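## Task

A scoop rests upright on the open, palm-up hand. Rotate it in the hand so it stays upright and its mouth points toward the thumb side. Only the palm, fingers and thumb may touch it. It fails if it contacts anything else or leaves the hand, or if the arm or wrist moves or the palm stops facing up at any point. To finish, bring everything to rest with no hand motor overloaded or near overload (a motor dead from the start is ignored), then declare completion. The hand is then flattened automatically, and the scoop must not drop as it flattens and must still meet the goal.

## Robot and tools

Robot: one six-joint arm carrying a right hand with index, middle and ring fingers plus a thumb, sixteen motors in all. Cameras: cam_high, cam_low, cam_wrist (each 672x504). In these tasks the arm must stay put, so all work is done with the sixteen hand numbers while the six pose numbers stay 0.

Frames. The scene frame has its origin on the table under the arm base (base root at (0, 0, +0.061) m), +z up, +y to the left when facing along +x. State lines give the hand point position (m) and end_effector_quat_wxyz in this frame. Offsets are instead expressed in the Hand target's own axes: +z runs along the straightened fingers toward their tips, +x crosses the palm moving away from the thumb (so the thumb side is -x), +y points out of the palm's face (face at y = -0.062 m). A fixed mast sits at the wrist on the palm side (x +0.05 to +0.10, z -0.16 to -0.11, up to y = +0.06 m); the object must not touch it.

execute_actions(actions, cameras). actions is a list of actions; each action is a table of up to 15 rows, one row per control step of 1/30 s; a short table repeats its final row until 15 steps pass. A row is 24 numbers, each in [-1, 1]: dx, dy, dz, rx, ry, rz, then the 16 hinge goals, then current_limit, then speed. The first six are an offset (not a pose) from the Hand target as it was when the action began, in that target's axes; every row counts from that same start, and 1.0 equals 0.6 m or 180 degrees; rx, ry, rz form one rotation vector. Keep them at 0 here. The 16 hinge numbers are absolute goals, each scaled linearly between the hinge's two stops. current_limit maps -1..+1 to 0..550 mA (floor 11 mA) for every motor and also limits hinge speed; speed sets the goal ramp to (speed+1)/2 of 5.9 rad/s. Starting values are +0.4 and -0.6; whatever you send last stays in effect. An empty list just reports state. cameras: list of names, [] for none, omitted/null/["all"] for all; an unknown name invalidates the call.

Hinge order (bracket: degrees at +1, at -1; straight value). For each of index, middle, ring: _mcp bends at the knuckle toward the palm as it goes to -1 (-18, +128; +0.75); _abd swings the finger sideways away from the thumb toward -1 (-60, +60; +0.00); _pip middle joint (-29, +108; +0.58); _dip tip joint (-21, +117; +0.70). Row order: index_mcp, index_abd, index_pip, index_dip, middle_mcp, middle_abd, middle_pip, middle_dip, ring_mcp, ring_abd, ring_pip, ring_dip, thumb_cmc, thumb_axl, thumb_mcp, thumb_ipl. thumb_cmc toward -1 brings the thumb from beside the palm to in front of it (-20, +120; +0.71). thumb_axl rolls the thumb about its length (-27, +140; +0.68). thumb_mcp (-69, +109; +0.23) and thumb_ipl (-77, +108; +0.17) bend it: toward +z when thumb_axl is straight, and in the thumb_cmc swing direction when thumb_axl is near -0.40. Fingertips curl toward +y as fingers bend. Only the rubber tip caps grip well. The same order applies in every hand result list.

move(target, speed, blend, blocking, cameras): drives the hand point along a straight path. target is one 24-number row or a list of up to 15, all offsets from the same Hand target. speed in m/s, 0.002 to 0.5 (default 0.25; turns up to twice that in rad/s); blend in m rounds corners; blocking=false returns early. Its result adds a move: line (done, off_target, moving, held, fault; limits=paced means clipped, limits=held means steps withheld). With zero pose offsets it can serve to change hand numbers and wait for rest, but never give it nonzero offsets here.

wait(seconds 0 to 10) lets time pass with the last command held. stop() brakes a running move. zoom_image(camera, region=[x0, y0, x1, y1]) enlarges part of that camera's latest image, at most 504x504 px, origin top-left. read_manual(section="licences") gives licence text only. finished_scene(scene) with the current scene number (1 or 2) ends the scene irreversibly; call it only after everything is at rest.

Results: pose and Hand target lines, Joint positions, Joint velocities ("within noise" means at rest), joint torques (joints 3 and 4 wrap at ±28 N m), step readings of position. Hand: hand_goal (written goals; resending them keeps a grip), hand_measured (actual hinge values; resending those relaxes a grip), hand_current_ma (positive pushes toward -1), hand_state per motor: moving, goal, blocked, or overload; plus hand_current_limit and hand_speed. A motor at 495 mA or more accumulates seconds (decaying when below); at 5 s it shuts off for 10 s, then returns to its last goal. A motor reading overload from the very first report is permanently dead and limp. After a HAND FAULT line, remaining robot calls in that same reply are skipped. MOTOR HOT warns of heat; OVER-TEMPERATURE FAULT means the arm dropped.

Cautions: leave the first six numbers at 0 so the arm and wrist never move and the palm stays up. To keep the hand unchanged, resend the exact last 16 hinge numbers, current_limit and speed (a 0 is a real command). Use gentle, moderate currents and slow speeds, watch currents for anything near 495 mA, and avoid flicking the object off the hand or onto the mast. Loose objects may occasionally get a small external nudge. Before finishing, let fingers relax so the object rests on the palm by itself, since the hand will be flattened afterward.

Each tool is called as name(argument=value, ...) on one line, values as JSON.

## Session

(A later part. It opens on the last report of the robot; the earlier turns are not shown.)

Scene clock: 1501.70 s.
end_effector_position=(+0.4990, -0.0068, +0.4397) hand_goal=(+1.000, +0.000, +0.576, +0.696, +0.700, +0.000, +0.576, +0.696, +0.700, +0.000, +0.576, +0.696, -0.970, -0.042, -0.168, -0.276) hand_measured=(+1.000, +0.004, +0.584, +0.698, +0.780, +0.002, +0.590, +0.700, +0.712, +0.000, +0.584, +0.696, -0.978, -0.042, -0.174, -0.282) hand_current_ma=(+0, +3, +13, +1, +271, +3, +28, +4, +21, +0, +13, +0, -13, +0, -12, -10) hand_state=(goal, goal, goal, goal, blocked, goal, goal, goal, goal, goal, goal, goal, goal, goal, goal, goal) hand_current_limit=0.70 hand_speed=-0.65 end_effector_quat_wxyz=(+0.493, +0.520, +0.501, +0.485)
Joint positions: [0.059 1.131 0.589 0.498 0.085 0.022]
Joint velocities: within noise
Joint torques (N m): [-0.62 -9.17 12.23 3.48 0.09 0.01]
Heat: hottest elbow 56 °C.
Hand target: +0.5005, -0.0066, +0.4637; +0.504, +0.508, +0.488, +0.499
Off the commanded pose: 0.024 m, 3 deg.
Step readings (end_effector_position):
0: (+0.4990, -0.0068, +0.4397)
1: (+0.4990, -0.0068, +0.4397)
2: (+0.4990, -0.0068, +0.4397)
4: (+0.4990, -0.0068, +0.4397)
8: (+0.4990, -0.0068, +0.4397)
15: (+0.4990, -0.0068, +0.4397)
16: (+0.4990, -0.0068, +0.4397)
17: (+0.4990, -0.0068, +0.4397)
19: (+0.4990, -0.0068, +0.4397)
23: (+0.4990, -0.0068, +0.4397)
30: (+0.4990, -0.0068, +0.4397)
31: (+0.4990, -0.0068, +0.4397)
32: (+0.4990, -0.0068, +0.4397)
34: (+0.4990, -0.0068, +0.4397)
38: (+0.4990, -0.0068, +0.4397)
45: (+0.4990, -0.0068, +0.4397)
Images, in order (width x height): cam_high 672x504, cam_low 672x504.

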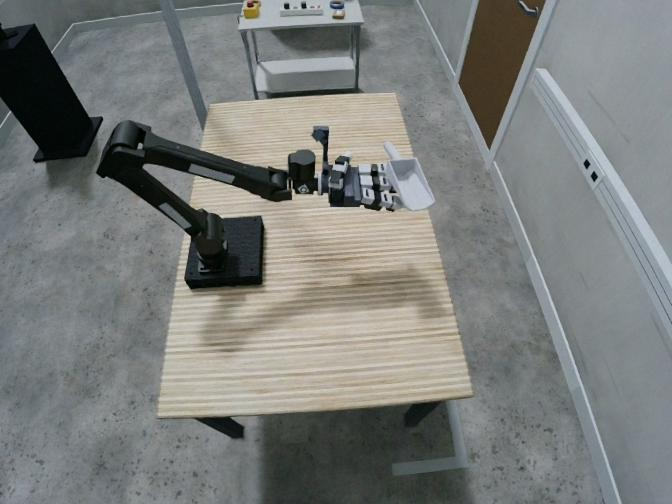

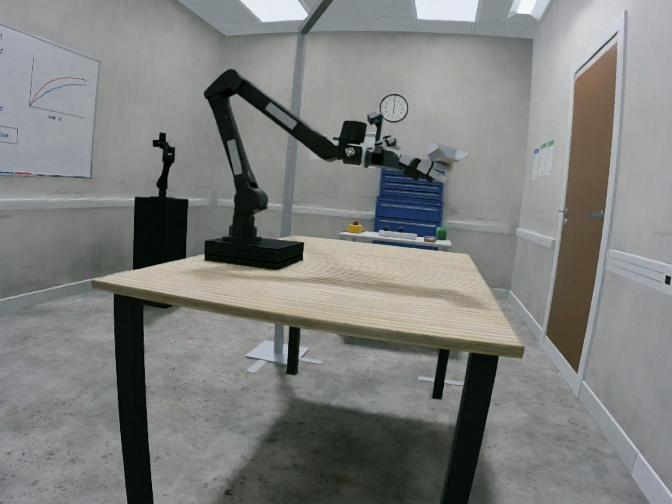

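execute_actions(actions=[[[0,0,0,0,0,0,0.72,0,0.576,0.696,0.70,0,0.576,0.696,0.70,0,0.576,0.696,-0.971,-0.042,-0.169,-0.276,0.7,-0.85]],[[0,0,0,0,0,0,0.72,0,0.576,0.696,0.70,0,0.576,0.696,0.70,0,0.576,0.696,-0.971,-0.042,-0.169,-0.276,0.7,-0.85]]], cameras=["cam_high", "cam_low"])

zoom_image(camera="cam_high", region=[350, 135, 450, 235])

zoom_image(camera="cam_low", region=[385, 125, 485, 205])

Scene clock: 1511.90 s.
end_effector_position=(+0.4990, -0.0068, +0.4397) hand_goal=(+0.720, +0.000, +0.576, +0.696, +0.700, +0.000, +0.576, +0.696, +0.700, +0.000, +0.576, +0.696, -0.970, -0.042, -0.168, -0.276) hand_measured=(+0.750, +0.004, +0.584, +0.698, +0.778, +0.002, +0.590, +0.700, +0.712, +0.000, +0.584, +0.696, -0.978, -0.042, -0.174, -0.282) hand_current_ma=(+78, +3, +13, +1, +264, +3, +28, +4, +21, +0, +13, +0, -13, +0, -12, -10) hand_state=(blocked, goal, goal, goal, blocked, goal, goal, goal, goal, goal, goal, goal, goal, goal, goal, goal) hand_current_limit=0.70 hand_speed=-0.85 end_effector_quat_wxyz=(+0.493, +0.520, +0.501, +0.485)
Joint positions: [0.059 1.131 0.589 0.498 0.085 0.022]
Joint velocities: within noise
Joint torques (N m): [-0.67 -9.05 12.27 3.45 0.07 0]
Heat: hottest elbow 56 °C.
Hand target: +0.5005, -0.0066, +0.4637; +0.504, +0.508, +0.488, +0.499
Off the commanded pose: 0.024 m, 3 deg.
Step readings (end_effector_position):
0: (+0.4990, -0.0068, +0.4397)
1: (+0.4990, -0.0068, +0.4397)
2: (+0.4990, -0.0068, +0.4397)
4: (+0.4990, -0.0068, +0.4397)
8: (+0.4990, -0.0068, +0.4397)
15: (+0.4990, -0.0068, +0.4397)
16: (+0.4990, -0.0068, +0.4397)
17: (+0.4990, -0.0068, +0.4397)
19: (+0.4990, -0.0068, +0.4397)
23: (+0.4990, -0.0068, +0.4397)
30: (+0.4990, -0.0068, +0.4397)
Images, in order (width x height): cam_high 672x504, cam_low 672x504.

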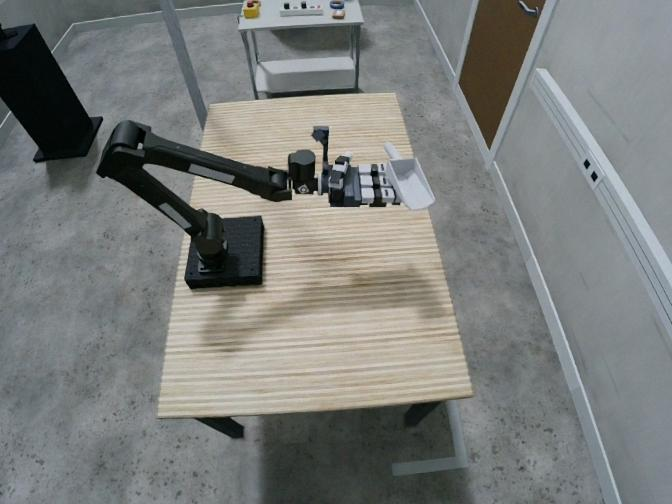

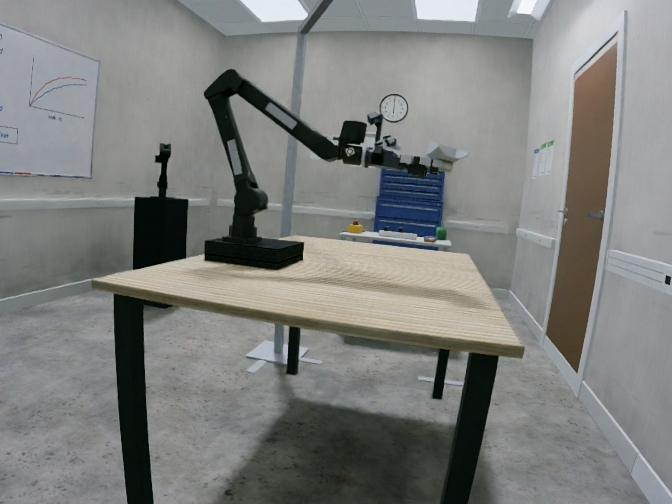

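Scaled by 5.040 from the camera's 672x504 image, which has a finer 960x720 frame.

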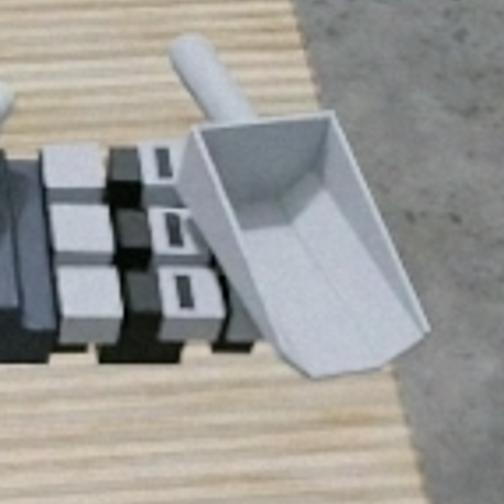

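Scaled by 5.040 from the camera's 672x504 image, which has a finer 960x720 frame.

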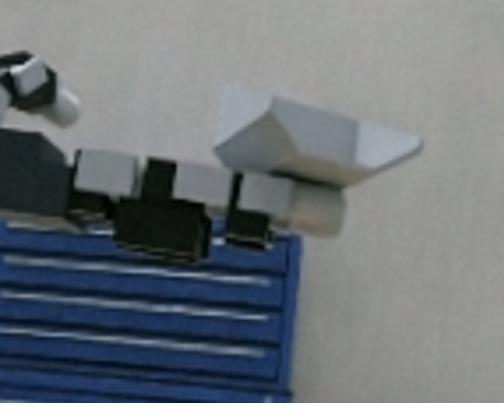

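execute_actions(actions=[[[0,0,0,0,0,0,0.74,0,0.576,0.58,0.73,0,0.576,0.58,0.70,0,0.576,0.696,-0.971,-0.042,-0.169,-0.276,0.7,-0.89]],[[0,0,0,0,0,0,0.77,0,0.576,0.464,0.76,0,0.576,0.464,0.70,0,0.576,0.696,-0.971,-0.042,-0.169,-0.276,0.7,-0.89]],[[0,0,0,0,0,0,0.803,0,0.576,0.348,0.79,0,0.576,0.348,0.70,0,0.576,0.696,-0.971,-0.042,-0.169,-0.276,0.7,-0.89]]], cameras=["cam_high", "cam_low"])

zoom_image(camera="cam_high", region=[350, 135, 450, 235])

zoom_image(camera="cam_low", region=[385, 125, 485, 205])

Scene clock: 1541.50 s.
end_effector_position=(+0.4990, -0.0068, +0.4397) hand_goal=(+0.804, +0.000, +0.576, +0.348, +0.790, +0.000, +0.576, +0.348, +0.700, +0.000, +0.576, +0.696, -0.970, -0.042, -0.168, -0.276) hand_measured=(+0.814, +0.002, +0.584, +0.352, +0.828, +0.002, +0.590, +0.360, +0.712, +0.000, +0.584, +0.696, -0.978, -0.042, -0.174, -0.282) hand_current_ma=(+16, +2, +13, +5, +103, +3, +28, +22, +22, +0, +12, +0, -13, +0, -12, -10) hand_state=(goal, goal, goal, goal, blocked, goal, goal, goal, goal, goal, goal, goal, goal, goal, goal, goal) hand_current_limit=0.70 hand_speed=-0.89 end_effector_quat_wxyz=(+0.493, +0.520, +0.501, +0.485)
Joint positions: [0.059 1.131 0.589 0.498 0.085 0.022]
Joint velocities: within noise
Joint torques (N m): [-0.56 -9 12.26 3.48 0.08 0.01]
Heat: hottest elbow 56 °C.
Hand target: +0.5005, -0.0066, +0.4637; +0.504, +0.508, +0.488, +0.499
Off the commanded pose: 0.024 m, 3 deg.
Step readings (end_effector_position):
0: (+0.4990, -0.0068, +0.4397)
1: (+0.4990, -0.0068, +0.4397)
2: (+0.4990, -0.0068, +0.4397)
4: (+0.4990, -0.0068, +0.4397)
8: (+0.4990, -0.0068, +0.4397)
15: (+0.4990, -0.0068, +0.4397)
16: (+0.4990, -0.0068, +0.4397)
17: (+0.4990, -0.0068, +0.4397)
19: (+0.4990, -0.0068, +0.4397)
23: (+0.4990, -0.0068, +0.4397)
30: (+0.4990, -0.0068, +0.4397)
31: (+0.4990, -0.0068, +0.4397)
32: (+0.4990, -0.0068, +0.4397)
34: (+0.4990, -0.0068, +0.4397)
38: (+0.4990, -0.0068, +0.4397)
45: (+0.4990, -0.0068, +0.4397)
Images, in order (width x height): cam_high 672x504, cam_low 672x504.

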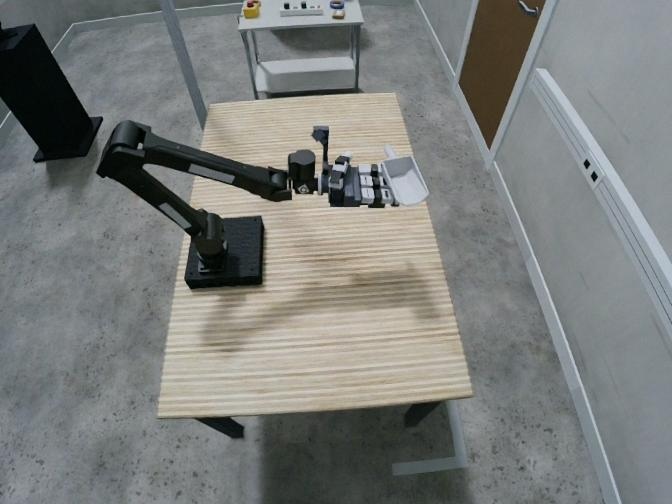

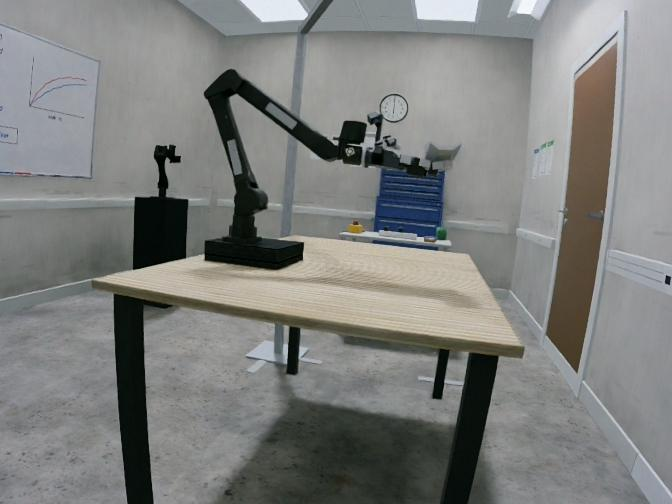

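Scaled by 5.040 from the camera's 672x504 image, which has a finer 960x720 frame.

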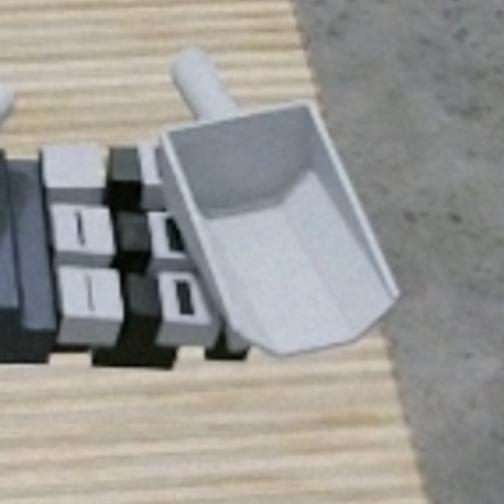

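Scaled by 5.040 from the camera's 672x504 image, which has a finer 960x720 frame.

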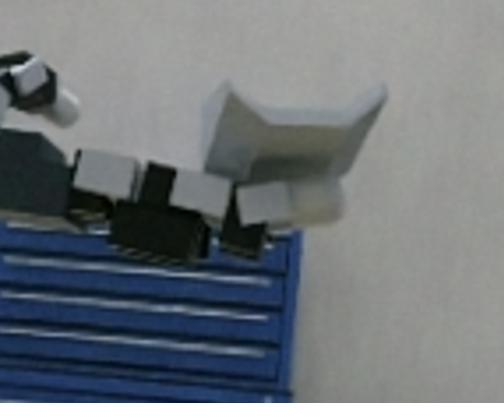

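execute_actions(actions=[[[0,0,0,0,0,0,0.836,0,0.576,0.232,0.825,0,0.576,0.232,0.72,0,0.576,0.696,-0.971,-0.042,-0.169,-0.276,0.7,-0.89]],[[0,0,0,0,0,0,0.868,0,0.576,0.116,0.86,0,0.576,0.116,0.74,0,0.576,0.696,-0.971,-0.042,-0.169,-0.276,0.7,-0.89]],[[0,0,0,0,0,0,0.90,0,0.576,0,0.89,0,0.576,0,0.754,0,0.576,0.696,-0.971,-0.042,-0.169,-0.276,0.7,-0.89]]], cameras=["cam_high", "cam_low"])

zoom_image(camera="cam_high", region=[350, 135, 450, 235])

zoom_image(camera="cam_low", region=[385, 125, 485, 205])

Scene clock: 1555.43 s.
end_effector_position=(+0.4990, -0.0068, +0.4397) hand_goal=(+0.900, +0.000, +0.576, +0.000, +0.890, +0.000, +0.576, +0.000, +0.754, +0.000, +0.576, +0.696, -0.970, -0.042, -0.168, -0.276) hand_measured=(+0.908, +0.002, +0.584, +0.004, +0.924, +0.004, +0.590, +0.012, +0.766, -0.002, +0.584, +0.696, -0.978, -0.042, -0.174, -0.282) hand_current_ma=(+15, +2, +13, +5, +90, +3, +28, +23, +24, -1, +12, +0, -13, +0, -12, -10) hand_state=(goal, goal, goal, goal, blocked, goal, goal, goal, goal, goal, goal, goal, goal, goal, goal, goal) hand_current_limit=0.70 hand_speed=-0.89 end_effector_quat_wxyz=(+0.493, +0.520, +0.501, +0.485)
Joint positions: [0.059 1.131 0.589 0.498 0.085 0.022]
Joint velocities: within noise
Joint torques (N m): [-0.38 -8.82 12.3 3.52 0.07 0.01]
Heat: hottest elbow 56 °C.
Hand target: +0.5005, -0.0066, +0.4637; +0.504, +0.508, +0.488, +0.499
Off the commanded pose: 0.024 m, 3 deg.
Step readings (end_effector_position):
0: (+0.4990, -0.0068, +0.4397)
1: (+0.4990, -0.0068, +0.4397)
2: (+0.4990, -0.0068, +0.4397)
4: (+0.4990, -0.0068, +0.4397)
8: (+0.4990, -0.0068, +0.4397)
15: (+0.4990, -0.0068, +0.4397)
16: (+0.4990, -0.0068, +0.4397)
17: (+0.4990, -0.0068, +0.4397)
19: (+0.4990, -0.0068, +0.4397)
23: (+0.4990, -0.0068, +0.4397)
30: (+0.4990, -0.0068, +0.4397)
31: (+0.4990, -0.0068, +0.4397)
32: (+0.4990, -0.0068, +0.4397)
34: (+0.4990, -0.0068, +0.4397)
38: (+0.4990, -0.0068, +0.4397)
45: (+0.4990, -0.0068, +0.4397)
Images, in order (width x height): cam_high 672x504, cam_low 672x504.

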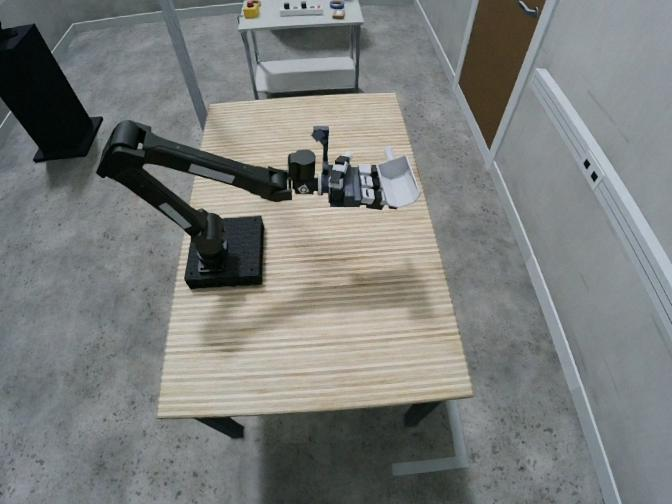

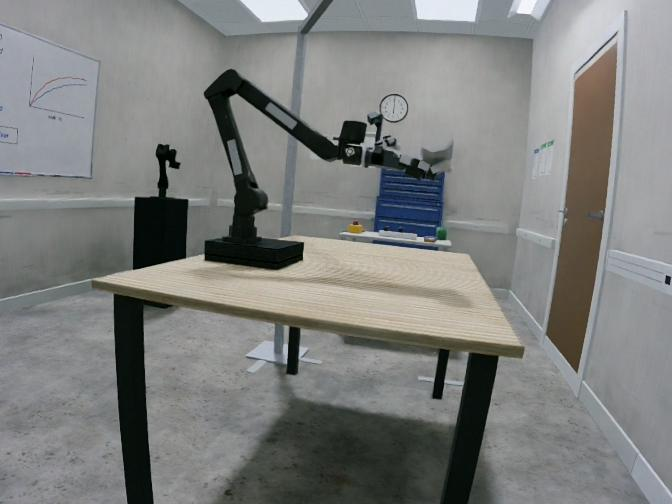

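Scaled by 5.040 from the camera's 672x504 image, which has a finer 960x720 frame.

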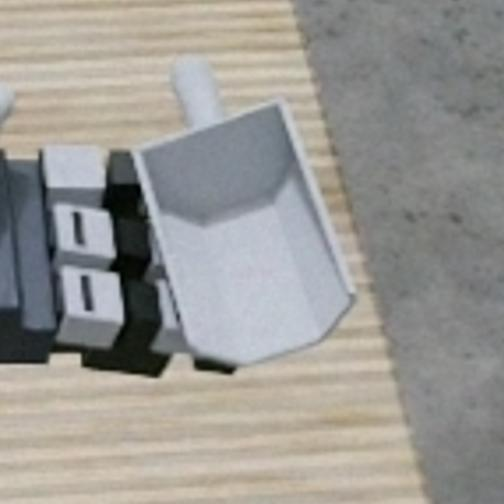

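Scaled by 5.040 from the camera's 672x504 image, which has a finer 960x720 frame.

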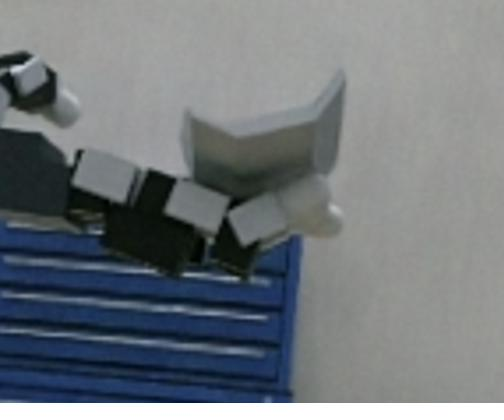

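execute_actions(actions=[[[0,0,0,0,0,0,0.93,0,0.576,-0.116,0.92,0,0.576,-0.116,0.754,0,0.576,0.696,-0.971,-0.042,-0.169,-0.276,0.7,-0.89]],[[0,0,0,0,0,0,0.959,0,0.576,-0.232,0.95,0,0.576,-0.232,0.754,0,0.576,0.696,-0.971,-0.042,-0.169,-0.276,0.7,-0.89]],[[0,0,0,0,0,0,0.986,0,0.576,-0.348,0.97,0,0.576,-0.348,0.754,0,0.576,0.696,-0.971,-0.042,-0.169,-0.276,0.7,-0.89]]], cameras=["cam_high", "cam_low"])

zoom_image(camera="cam_high", region=[350, 135, 450, 235])

zoom_image(camera="cam_low", region=[385, 125, 485, 205])

Scene clock: 1569.13 s.
end_effector_position=(+0.4990, -0.0068, +0.4397) hand_goal=(+0.986, +0.000, +0.576, -0.348, +0.970, +0.000, +0.576, -0.348, +0.754, +0.000, +0.576, +0.696, -0.970, -0.042, -0.168, -0.276) hand_measured=(+0.994, +0.002, +0.584, -0.344, +0.998, +0.004, +0.590, -0.330, +0.768, -0.002, +0.584, +0.696, -0.978, -0.042, -0.174, -0.282) hand_current_ma=(+13, +2, +13, +4, +69, +3, +28, +36, +27, -1, +12, +0, -13, +0, -12, -10) hand_state=(goal, goal, goal, goal, blocked, goal, goal, goal, goal, goal, goal, goal, goal, goal, goal, goal) hand_current_limit=0.70 hand_speed=-0.89 end_effector_quat_wxyz=(+0.493, +0.520, +0.501, +0.485)
Joint positions: [0.059 1.131 0.589 0.498 0.085 0.022]
Joint velocities: within noise
Joint torques (N m): [-0.5 -8.88 12.23 3.4 0.08 -0.01]
Heat: hottest elbow 56 °C.
Hand target: +0.5005, -0.0066, +0.4637; +0.504, +0.508, +0.488, +0.499
Off the commanded pose: 0.024 m, 3 deg.
Step readings (end_effector_position):
0: (+0.4990, -0.0068, +0.4397)
1: (+0.4990, -0.0068, +0.4397)
2: (+0.4990, -0.0068, +0.4397)
4: (+0.4990, -0.0068, +0.4397)
8: (+0.4990, -0.0068, +0.4397)
15: (+0.4990, -0.0068, +0.4397)
16: (+0.4990, -0.0068, +0.4397)
17: (+0.4990, -0.0068, +0.4397)
19: (+0.4990, -0.0068, +0.4397)
23: (+0.4990, -0.0068, +0.4397)
30: (+0.4990, -0.0068, +0.4397)
31: (+0.4990, -0.0068, +0.4397)
32: (+0.4990, -0.0068, +0.4397)
34: (+0.4990, -0.0068, +0.4397)
38: (+0.4990, -0.0068, +0.4397)
45: (+0.4990, -0.0068, +0.4397)
Images, in order (width x height): cam_high 672x504, cam_low 672x504.

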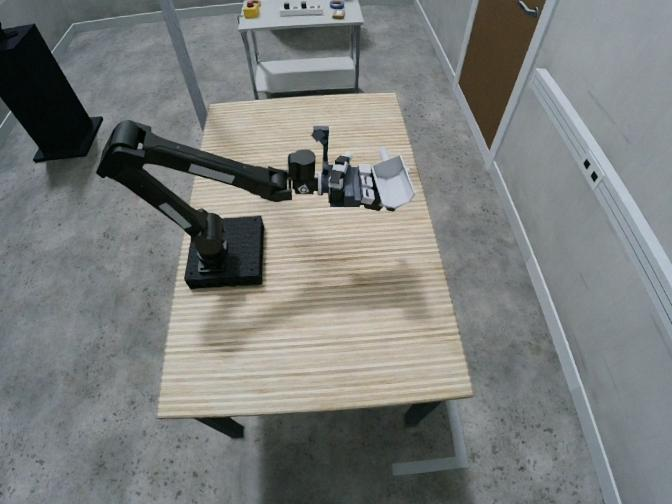

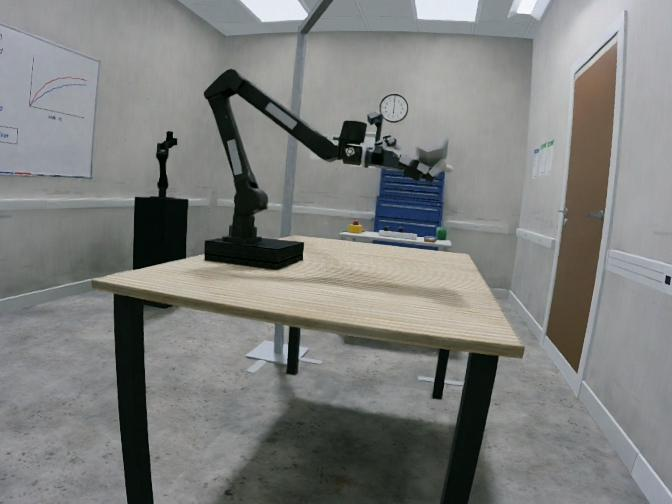

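Scaled by 5.040 from the camera's 672x504 image, which has a finer 960x720 frame.

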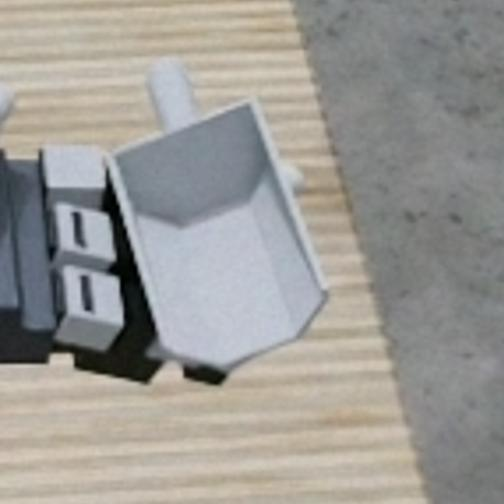

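Scaled by 5.040 from the camera's 672x504 image, which has a finer 960x720 frame.

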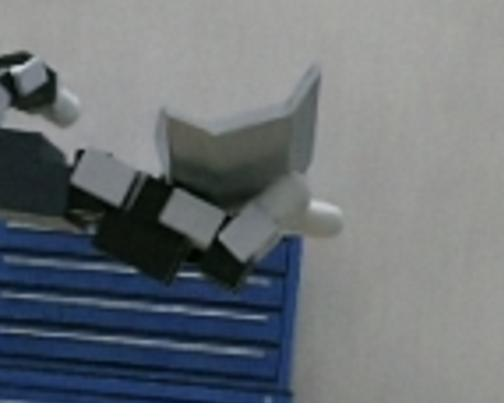

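execute_actions(actions=[[[0,0,0,0,0,0,0.986,0,0.576,-0.348,0.97,0,0.576,-0.348,0.72,0,0.576,0.696,-0.971,-0.042,-0.169,-0.276,0.7,-0.92]],[[0,0,0,0,0,0,0.986,0,0.576,-0.348,1,0,0.576,0,0.72,0,0.576,0.696,-0.971,-0.042,-0.169,-0.276,0.7,-0.85]],[[0,0,0,0,0,0,0.986,0,0.576,-0.348,1,0,0.576,0,0.72,0,0.576,0.696,-0.971,-0.042,-0.169,-0.276,0.7,-0.85]]], cameras=["cam_high", "cam_low"])

zoom_image(camera="cam_high", region=[350, 135, 450, 235])

zoom_image(camera="cam_low", region=[385, 125, 485, 205])

Scene clock: 1688.03 s.
end_effector_position=(+0.4990, -0.0068, +0.4397) hand_goal=(+0.986, +0.000, +0.576, -0.348, +1.000, +0.000, +0.576, +0.000, +0.720, +0.000, +0.576, +0.696, -0.970, -0.042, -0.168, -0.276) hand_measured=(+0.998, +0.002, +0.584, -0.344, +1.000, +0.002, +0.588, -0.002, +0.754, -0.002, +0.584, +0.696, -0.978, -0.042, -0.174, -0.282) hand_current_ma=(+23, +2, +13, +4, +0, +3, +21, -2, +91, -1, +12, +0, -13, +0, -12, -10) hand_state=(goal, goal, goal, goal, goal, goal, goal, goal, blocked, goal, goal, goal, goal, goal, goal, goal) hand_current_limit=0.70 hand_speed=-0.85 end_effector_quat_wxyz=(+0.493, +0.520, +0.501, +0.485)
Joint positions: [0.059 1.131 0.589 0.498 0.085 0.022]
Joint velocities: within noise
Joint torques (N m): [-0.67 -8.94 12.29 3.45 0.07 -0.01]
Heat: hottest elbow 56 °C.
Hand target: +0.5005, -0.0066, +0.4637; +0.504, +0.508, +0.488, +0.499
Off the commanded pose: 0.024 m, 3 deg.
Step readings (end_effector_position):
0: (+0.4990, -0.0068, +0.4397)
1: (+0.4990, -0.0068, +0.4397)
2: (+0.4990, -0.0068, +0.4397)
4: (+0.4990, -0.0068, +0.4397)
8: (+0.4990, -0.0068, +0.4397)
15: (+0.4990, -0.0068, +0.4397)
16: (+0.4990, -0.0068, +0.4397)
17: (+0.4990, -0.0068, +0.4397)
19: (+0.4990, -0.0068, +0.4397)
23: (+0.4990, -0.0068, +0.4397)
30: (+0.4990, -0.0068, +0.4397)
31: (+0.4990, -0.0068, +0.4397)
32: (+0.4990, -0.0068, +0.4397)
34: (+0.4990, -0.0068, +0.4397)
38: (+0.4990, -0.0068, +0.4397)
45: (+0.4990, -0.0068, +0.4397)
Images, in order (width x height): cam_high 672x504, cam_low 672x504.

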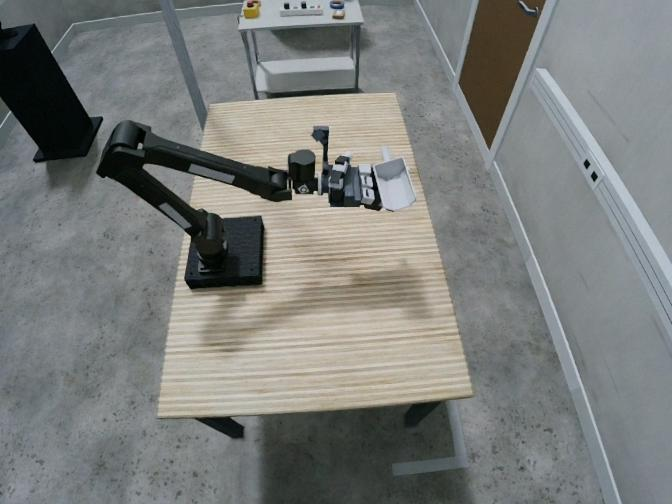

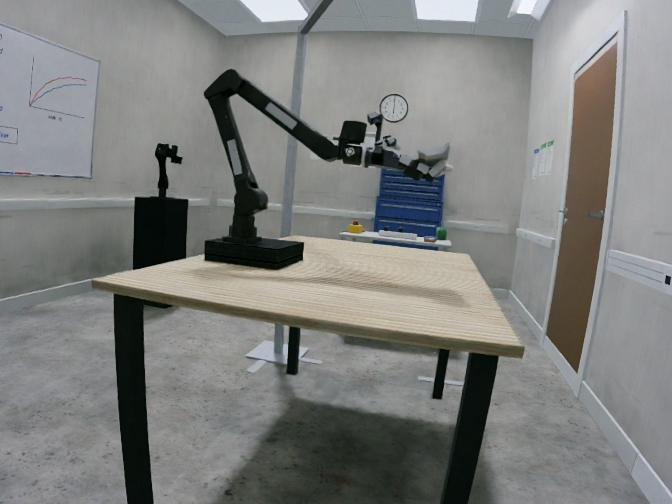

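Scaled by 5.040 from the camera's 672x504 image, which has a finer 960x720 frame.

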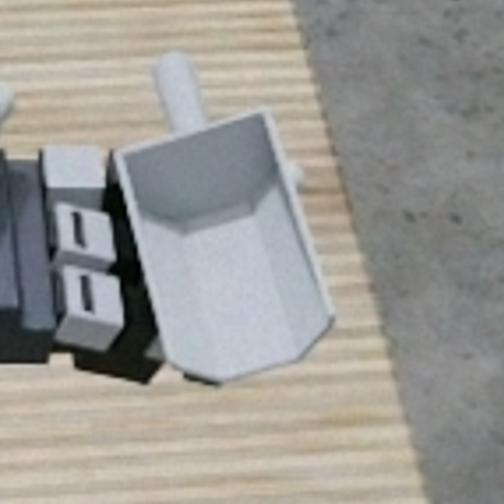

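Scaled by 5.040 from the camera's 672x504 image, which has a finer 960x720 frame.

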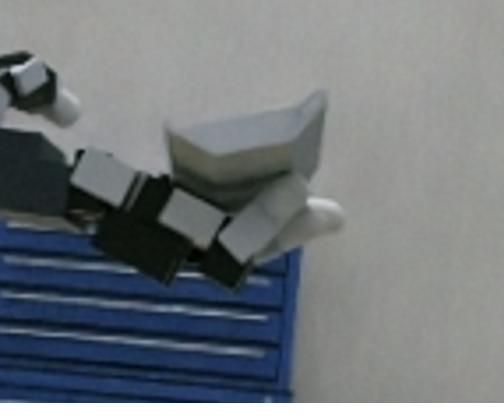

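execute_actions(actions=[])

zoom_image(camera="cam_high", region=[350, 135, 450, 235])

zoom_image(camera="cam_low", region=[385, 125, 485, 205])

Scene clock: 1724.07 s.
end_effector_position=(+0.4990, -0.0068, +0.4397) hand_goal=(+0.986, +0.000, +0.576, -0.348, +1.000, +0.000, +0.576, +0.000, +0.720, +0.000, +0.576, +0.696, -0.970, -0.042, -0.168, -0.276) hand_measured=(+0.998, +0.002, +0.584, -0.344, +1.000, +0.002, +0.588, -0.002, +0.754, -0.002, +0.584, +0.696, -0.978, -0.042, -0.174, -0.282) hand_current_ma=(+23, +2, +13, +4, +0, +3, +21, -2, +91, -1, +12, +0, -13, +0, -12, -10) hand_state=(goal, goal, goal, goal, goal, goal, goal, goal, blocked, goal, goal, goal, goal, goal, goal, goal) hand_current_limit=0.70 hand_speed=-0.85 end_effector_quat_wxyz=(+0.493, +0.520, +0.501, +0.485)
Joint positions: [0.059 1.131 0.589 0.498 0.085 0.022]
Joint velocities: within noise
Joint torques (N m): [-0.62 -9.05 12.31 3.4 0.07 0]
Heat: hottest elbow 56 °C.
Hand target: +0.5005, -0.0066, +0.4637; +0.504, +0.508, +0.488, +0.499
Off the commanded pose: 0.024 m, 3 deg.
camera_calibration:
cam_wrist: T_world_to_cam=[[0.0570984, -0.793722, 0.605594, -0.255253], [-0.779359, -0.414545, -0.469842, 0.540928], [0.623971, -0.445148, -0.642264, 0.0899363], [0, 0, 0, 1]] pos_world=[0.380034, 0.0616746, 0.466494]

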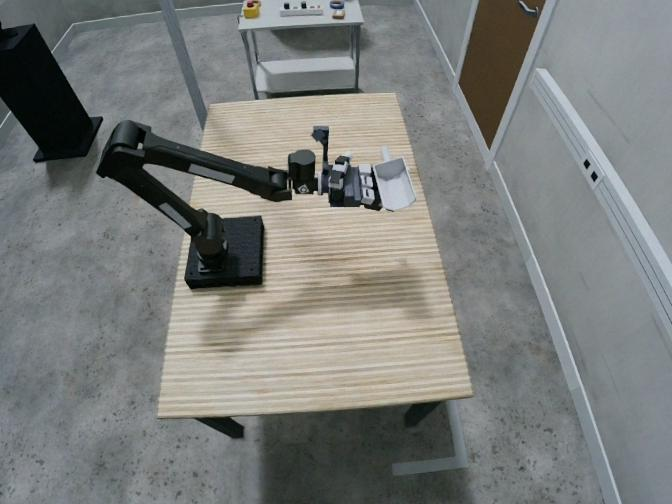

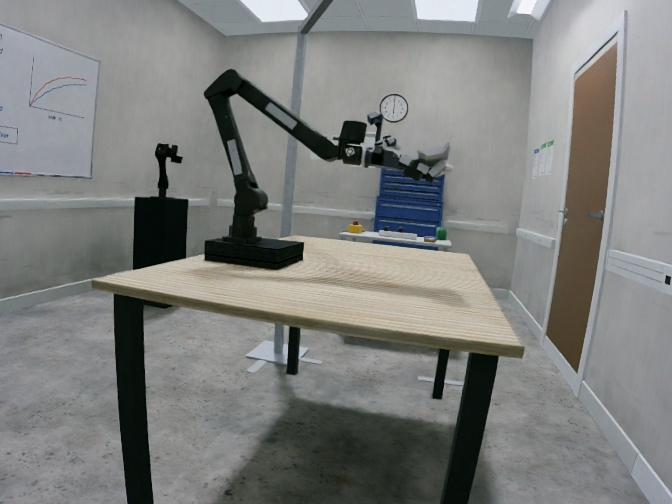

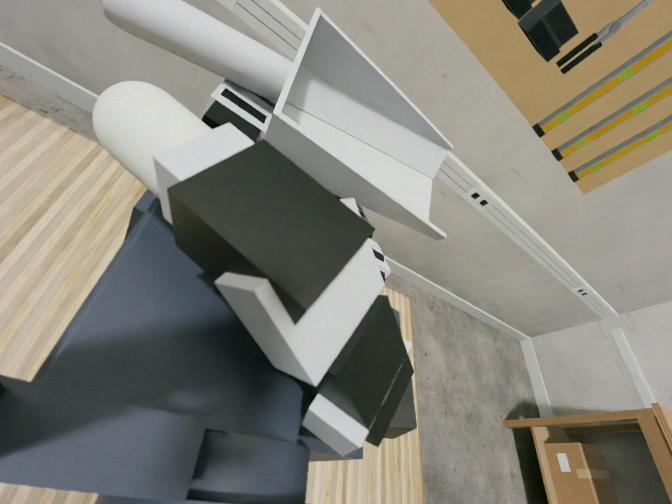

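Scaled by 5.040 from the camera's 672x504 image, which has a finer 960x720 frame.

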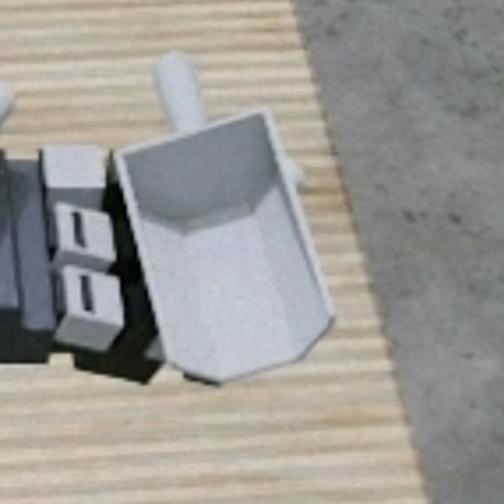

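Scaled by 5.040 from the camera's 672x504 image, which has a finer 960x720 frame.

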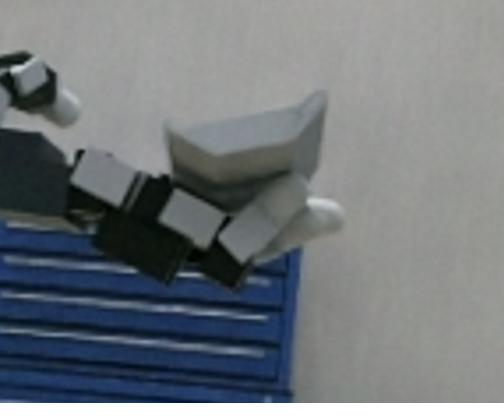

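execute_actions(actions=[[[0,0,0,0,0,0,0.986,0,0.576,-0.348,1,0,0.576,0.3,0.72,0,0.576,0.696,-0.971,-0.042,-0.169,-0.276,0.7,-0.85]],[[0,0,0,0,0,0,0.986,0,0.576,-0.348,1,0,0.576,0.5,0.72,0,0.576,0.696,-0.971,-0.042,-0.169,-0.276,0.7,-0.85]],[[0,0,0,0,0,0,0.986,0,0.576,-0.348,1,0,0.576,0.696,0.72,0,0.576,0.696,-0.971,-0.042,-0.169,-0.276,0.7,-0.85]]], cameras=["cam_high","cam_low"])

zoom_image(camera="cam_high", region=[350, 135, 450, 235])

zoom_image(camera="cam_low", region=[385, 125, 485, 205])

Scene clock: 1735.77 s.
end_effector_position=(+0.4990, -0.0068, +0.4397) hand_goal=(+0.986, +0.000, +0.576, -0.348, +1.000, +0.000, +0.576, +0.696, +0.720, +0.000, +0.576, +0.696, -0.970, -0.042, -0.168, -0.276) hand_measured=(+0.998, +0.002, +0.584, -0.344, +1.000, +0.002, +0.588, +0.694, +0.754, -0.002, +0.584, +0.696, -0.978, -0.042, -0.174, -0.282) hand_current_ma=(+23, +2, +13, +4, +0, +3, +21, -2, +91, -1, +12, +0, -13, +0, -12, -10) hand_state=(goal, goal, goal, goal, goal, goal, goal, goal, blocked, goal, goal, goal, goal, goal, goal, goal) hand_current_limit=0.70 hand_speed=-0.85 end_effector_quat_wxyz=(+0.493, +0.520, +0.501, +0.485)
Joint positions: [0.059 1.131 0.589 0.498 0.085 0.022]
Joint velocities: within noise
Joint torques (N m): [-0.56 -9.29 12.27 3.44 0.09 0.01]
Heat: hottest elbow 57 °C.
Hand target: +0.5005, -0.0066, +0.4637; +0.504, +0.508, +0.488, +0.499
Off the commanded pose: 0.024 m, 3 deg.
Step readings (end_effector_position):
0: (+0.4990, -0.0068, +0.4397)
1: (+0.4990, -0.0068, +0.4397)
2: (+0.4990, -0.0068, +0.4397)
4: (+0.4990, -0.0068, +0.4397)
8: (+0.4990, -0.0068, +0.4397)
15: (+0.4990, -0.0068, +0.4397)
16: (+0.4990, -0.0068, +0.4397)
17: (+0.4990, -0.0068, +0.4397)
19: (+0.4990, -0.0068, +0.4397)
23: (+0.4990, -0.0068, +0.4397)
30: (+0.4990, -0.0068, +0.4397)
31: (+0.4990, -0.0068, +0.4397)
32: (+0.4990, -0.0068, +0.4397)
34: (+0.4990, -0.0068, +0.4397)
38: (+0.4990, -0.0068, +0.4397)
45: (+0.4990, -0.0068, +0.4397)
Images, in order (width x height): cam_high 672x504, cam_low 672x504.

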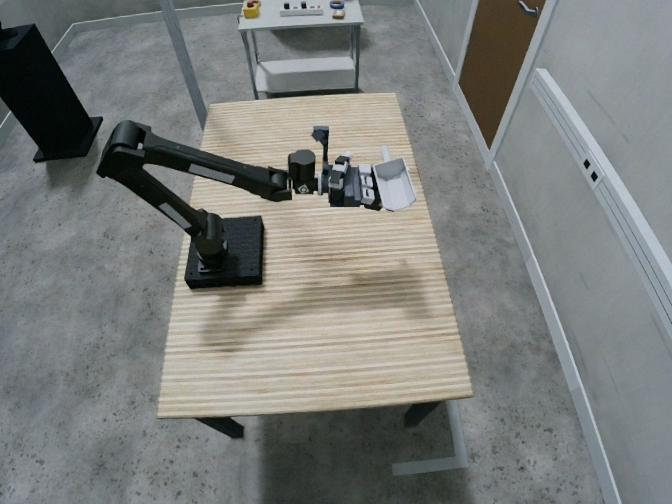

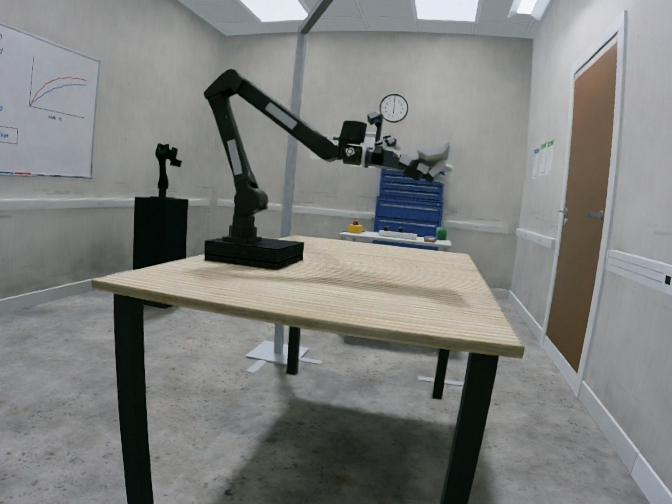

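Scaled by 5.040 from the camera's 672x504 image, which has a finer 960x720 frame.

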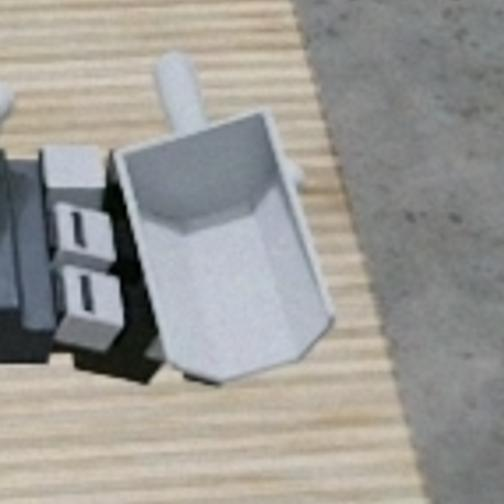

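Scaled by 5.040 from the camera's 672x504 image, which has a finer 960x720 frame.

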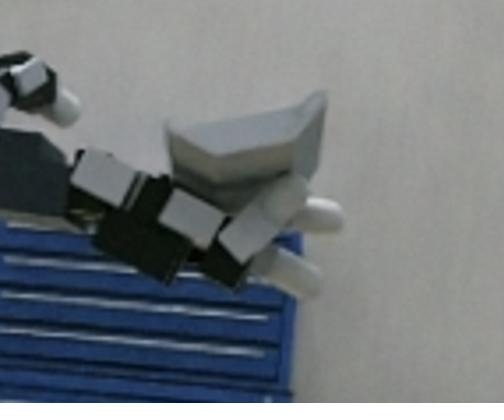

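execute_actions(actions=[[[0,0,0,0,0,0,0.986,0,0.576,-0.348,0.92,0,0.576,0.696,0.72,0,0.576,0.696,-0.971,-0.042,-0.169,-0.276,0.7,-0.88]],[[0,0,0,0,0,0,0.986,0,0.576,-0.348,0.85,0,0.576,0.696,0.72,0,0.576,0.696,-0.971,-0.042,-0.169,-0.276,0.7,-0.9]],[[0,0,0,0,0,0,0.986,0,0.576,-0.348,0.8,0,0.576,0.696,0.72,0,0.576,0.696,-0.971,-0.042,-0.169,-0.276,0.7,-0.9]]], cameras=["cam_high","cam_low"])

zoom_image(camera="cam_high", region=[350, 135, 450, 235])

zoom_image(camera="cam_low", region=[385, 125, 485, 205])

Scene clock: 1747.57 s.
end_effector_position=(+0.4990, -0.0068, +0.4397) hand_goal=(+0.986, +0.000, +0.576, -0.348, +0.800, +0.000, +0.576, +0.696, +0.720, +0.000, +0.576, +0.696, -0.970, -0.042, -0.168, -0.276) hand_measured=(+0.998, +0.002, +0.584, -0.344, +0.846, +0.002, +0.586, +0.694, +0.750, -0.002, +0.584, +0.696, -0.978, -0.042, -0.174, -0.282) hand_current_ma=(+25, +2, +13, +4, +134, +2, +16, -1, +75, -2, +12, +0, -13, +0, -12, -10) hand_state=(goal, goal, goal, goal, blocked, goal, goal, goal, blocked, goal, goal, goal, goal, goal, goal, goal) hand_current_limit=0.70 hand_speed=-0.90 end_effector_quat_wxyz=(+0.493, +0.520, +0.501, +0.485)
Joint positions: [0.059 1.131 0.589 0.498 0.085 0.022]
Joint velocities: within noise
Joint torques (N m): [-0.73 -9.05 12.26 3.41 0.07 0]
Heat: hottest elbow 57 °C.
Hand target: +0.5005, -0.0066, +0.4637; +0.504, +0.508, +0.488, +0.499
Off the commanded pose: 0.024 m, 3 deg.
Step readings (end_effector_position):
0: (+0.4990, -0.0068, +0.4397)
1: (+0.4990, -0.0068, +0.4397)
2: (+0.4990, -0.0068, +0.4397)
4: (+0.4990, -0.0068, +0.4397)
8: (+0.4990, -0.0068, +0.4397)
15: (+0.4990, -0.0068, +0.4397)
16: (+0.4990, -0.0068, +0.4397)
17: (+0.4990, -0.0068, +0.4397)
19: (+0.4990, -0.0068, +0.4397)
23: (+0.4990, -0.0068, +0.4397)
30: (+0.4990, -0.0068, +0.4397)
31: (+0.4990, -0.0068, +0.4397)
32: (+0.4990, -0.0068, +0.4397)
34: (+0.4990, -0.0068, +0.4397)
38: (+0.4990, -0.0068, +0.4397)
45: (+0.4990, -0.0068, +0.4397)
Images, in order (width x height): cam_high 672x504, cam_low 672x504.

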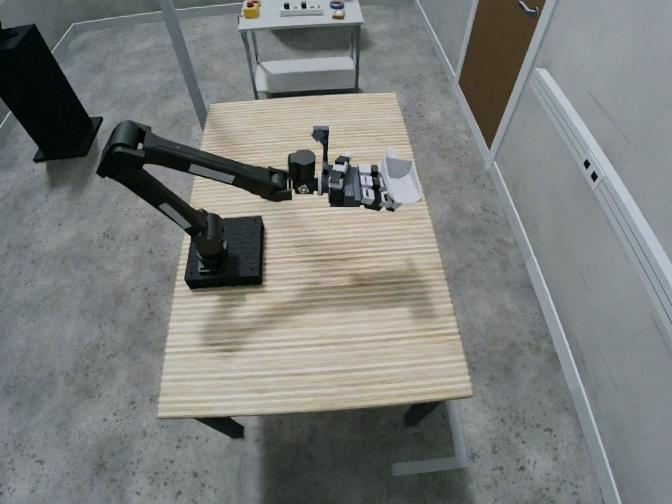

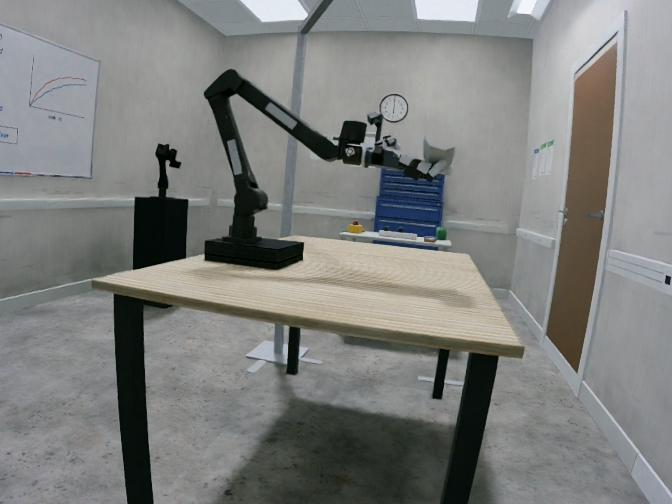

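Scaled by 5.040 from the camera's 672x504 image, which has a finer 960x720 frame.

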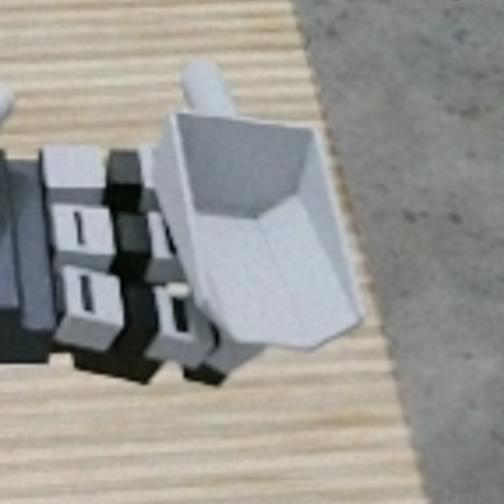

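Scaled by 5.040 from the camera's 672x504 image, which has a finer 960x720 frame.

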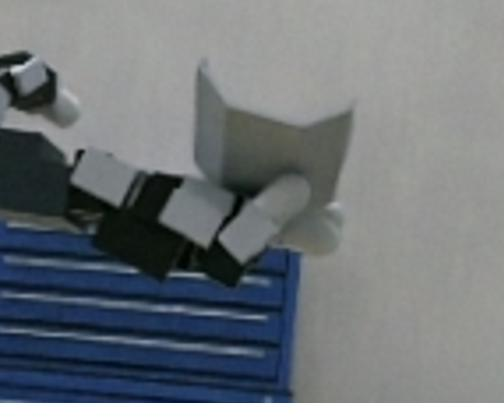

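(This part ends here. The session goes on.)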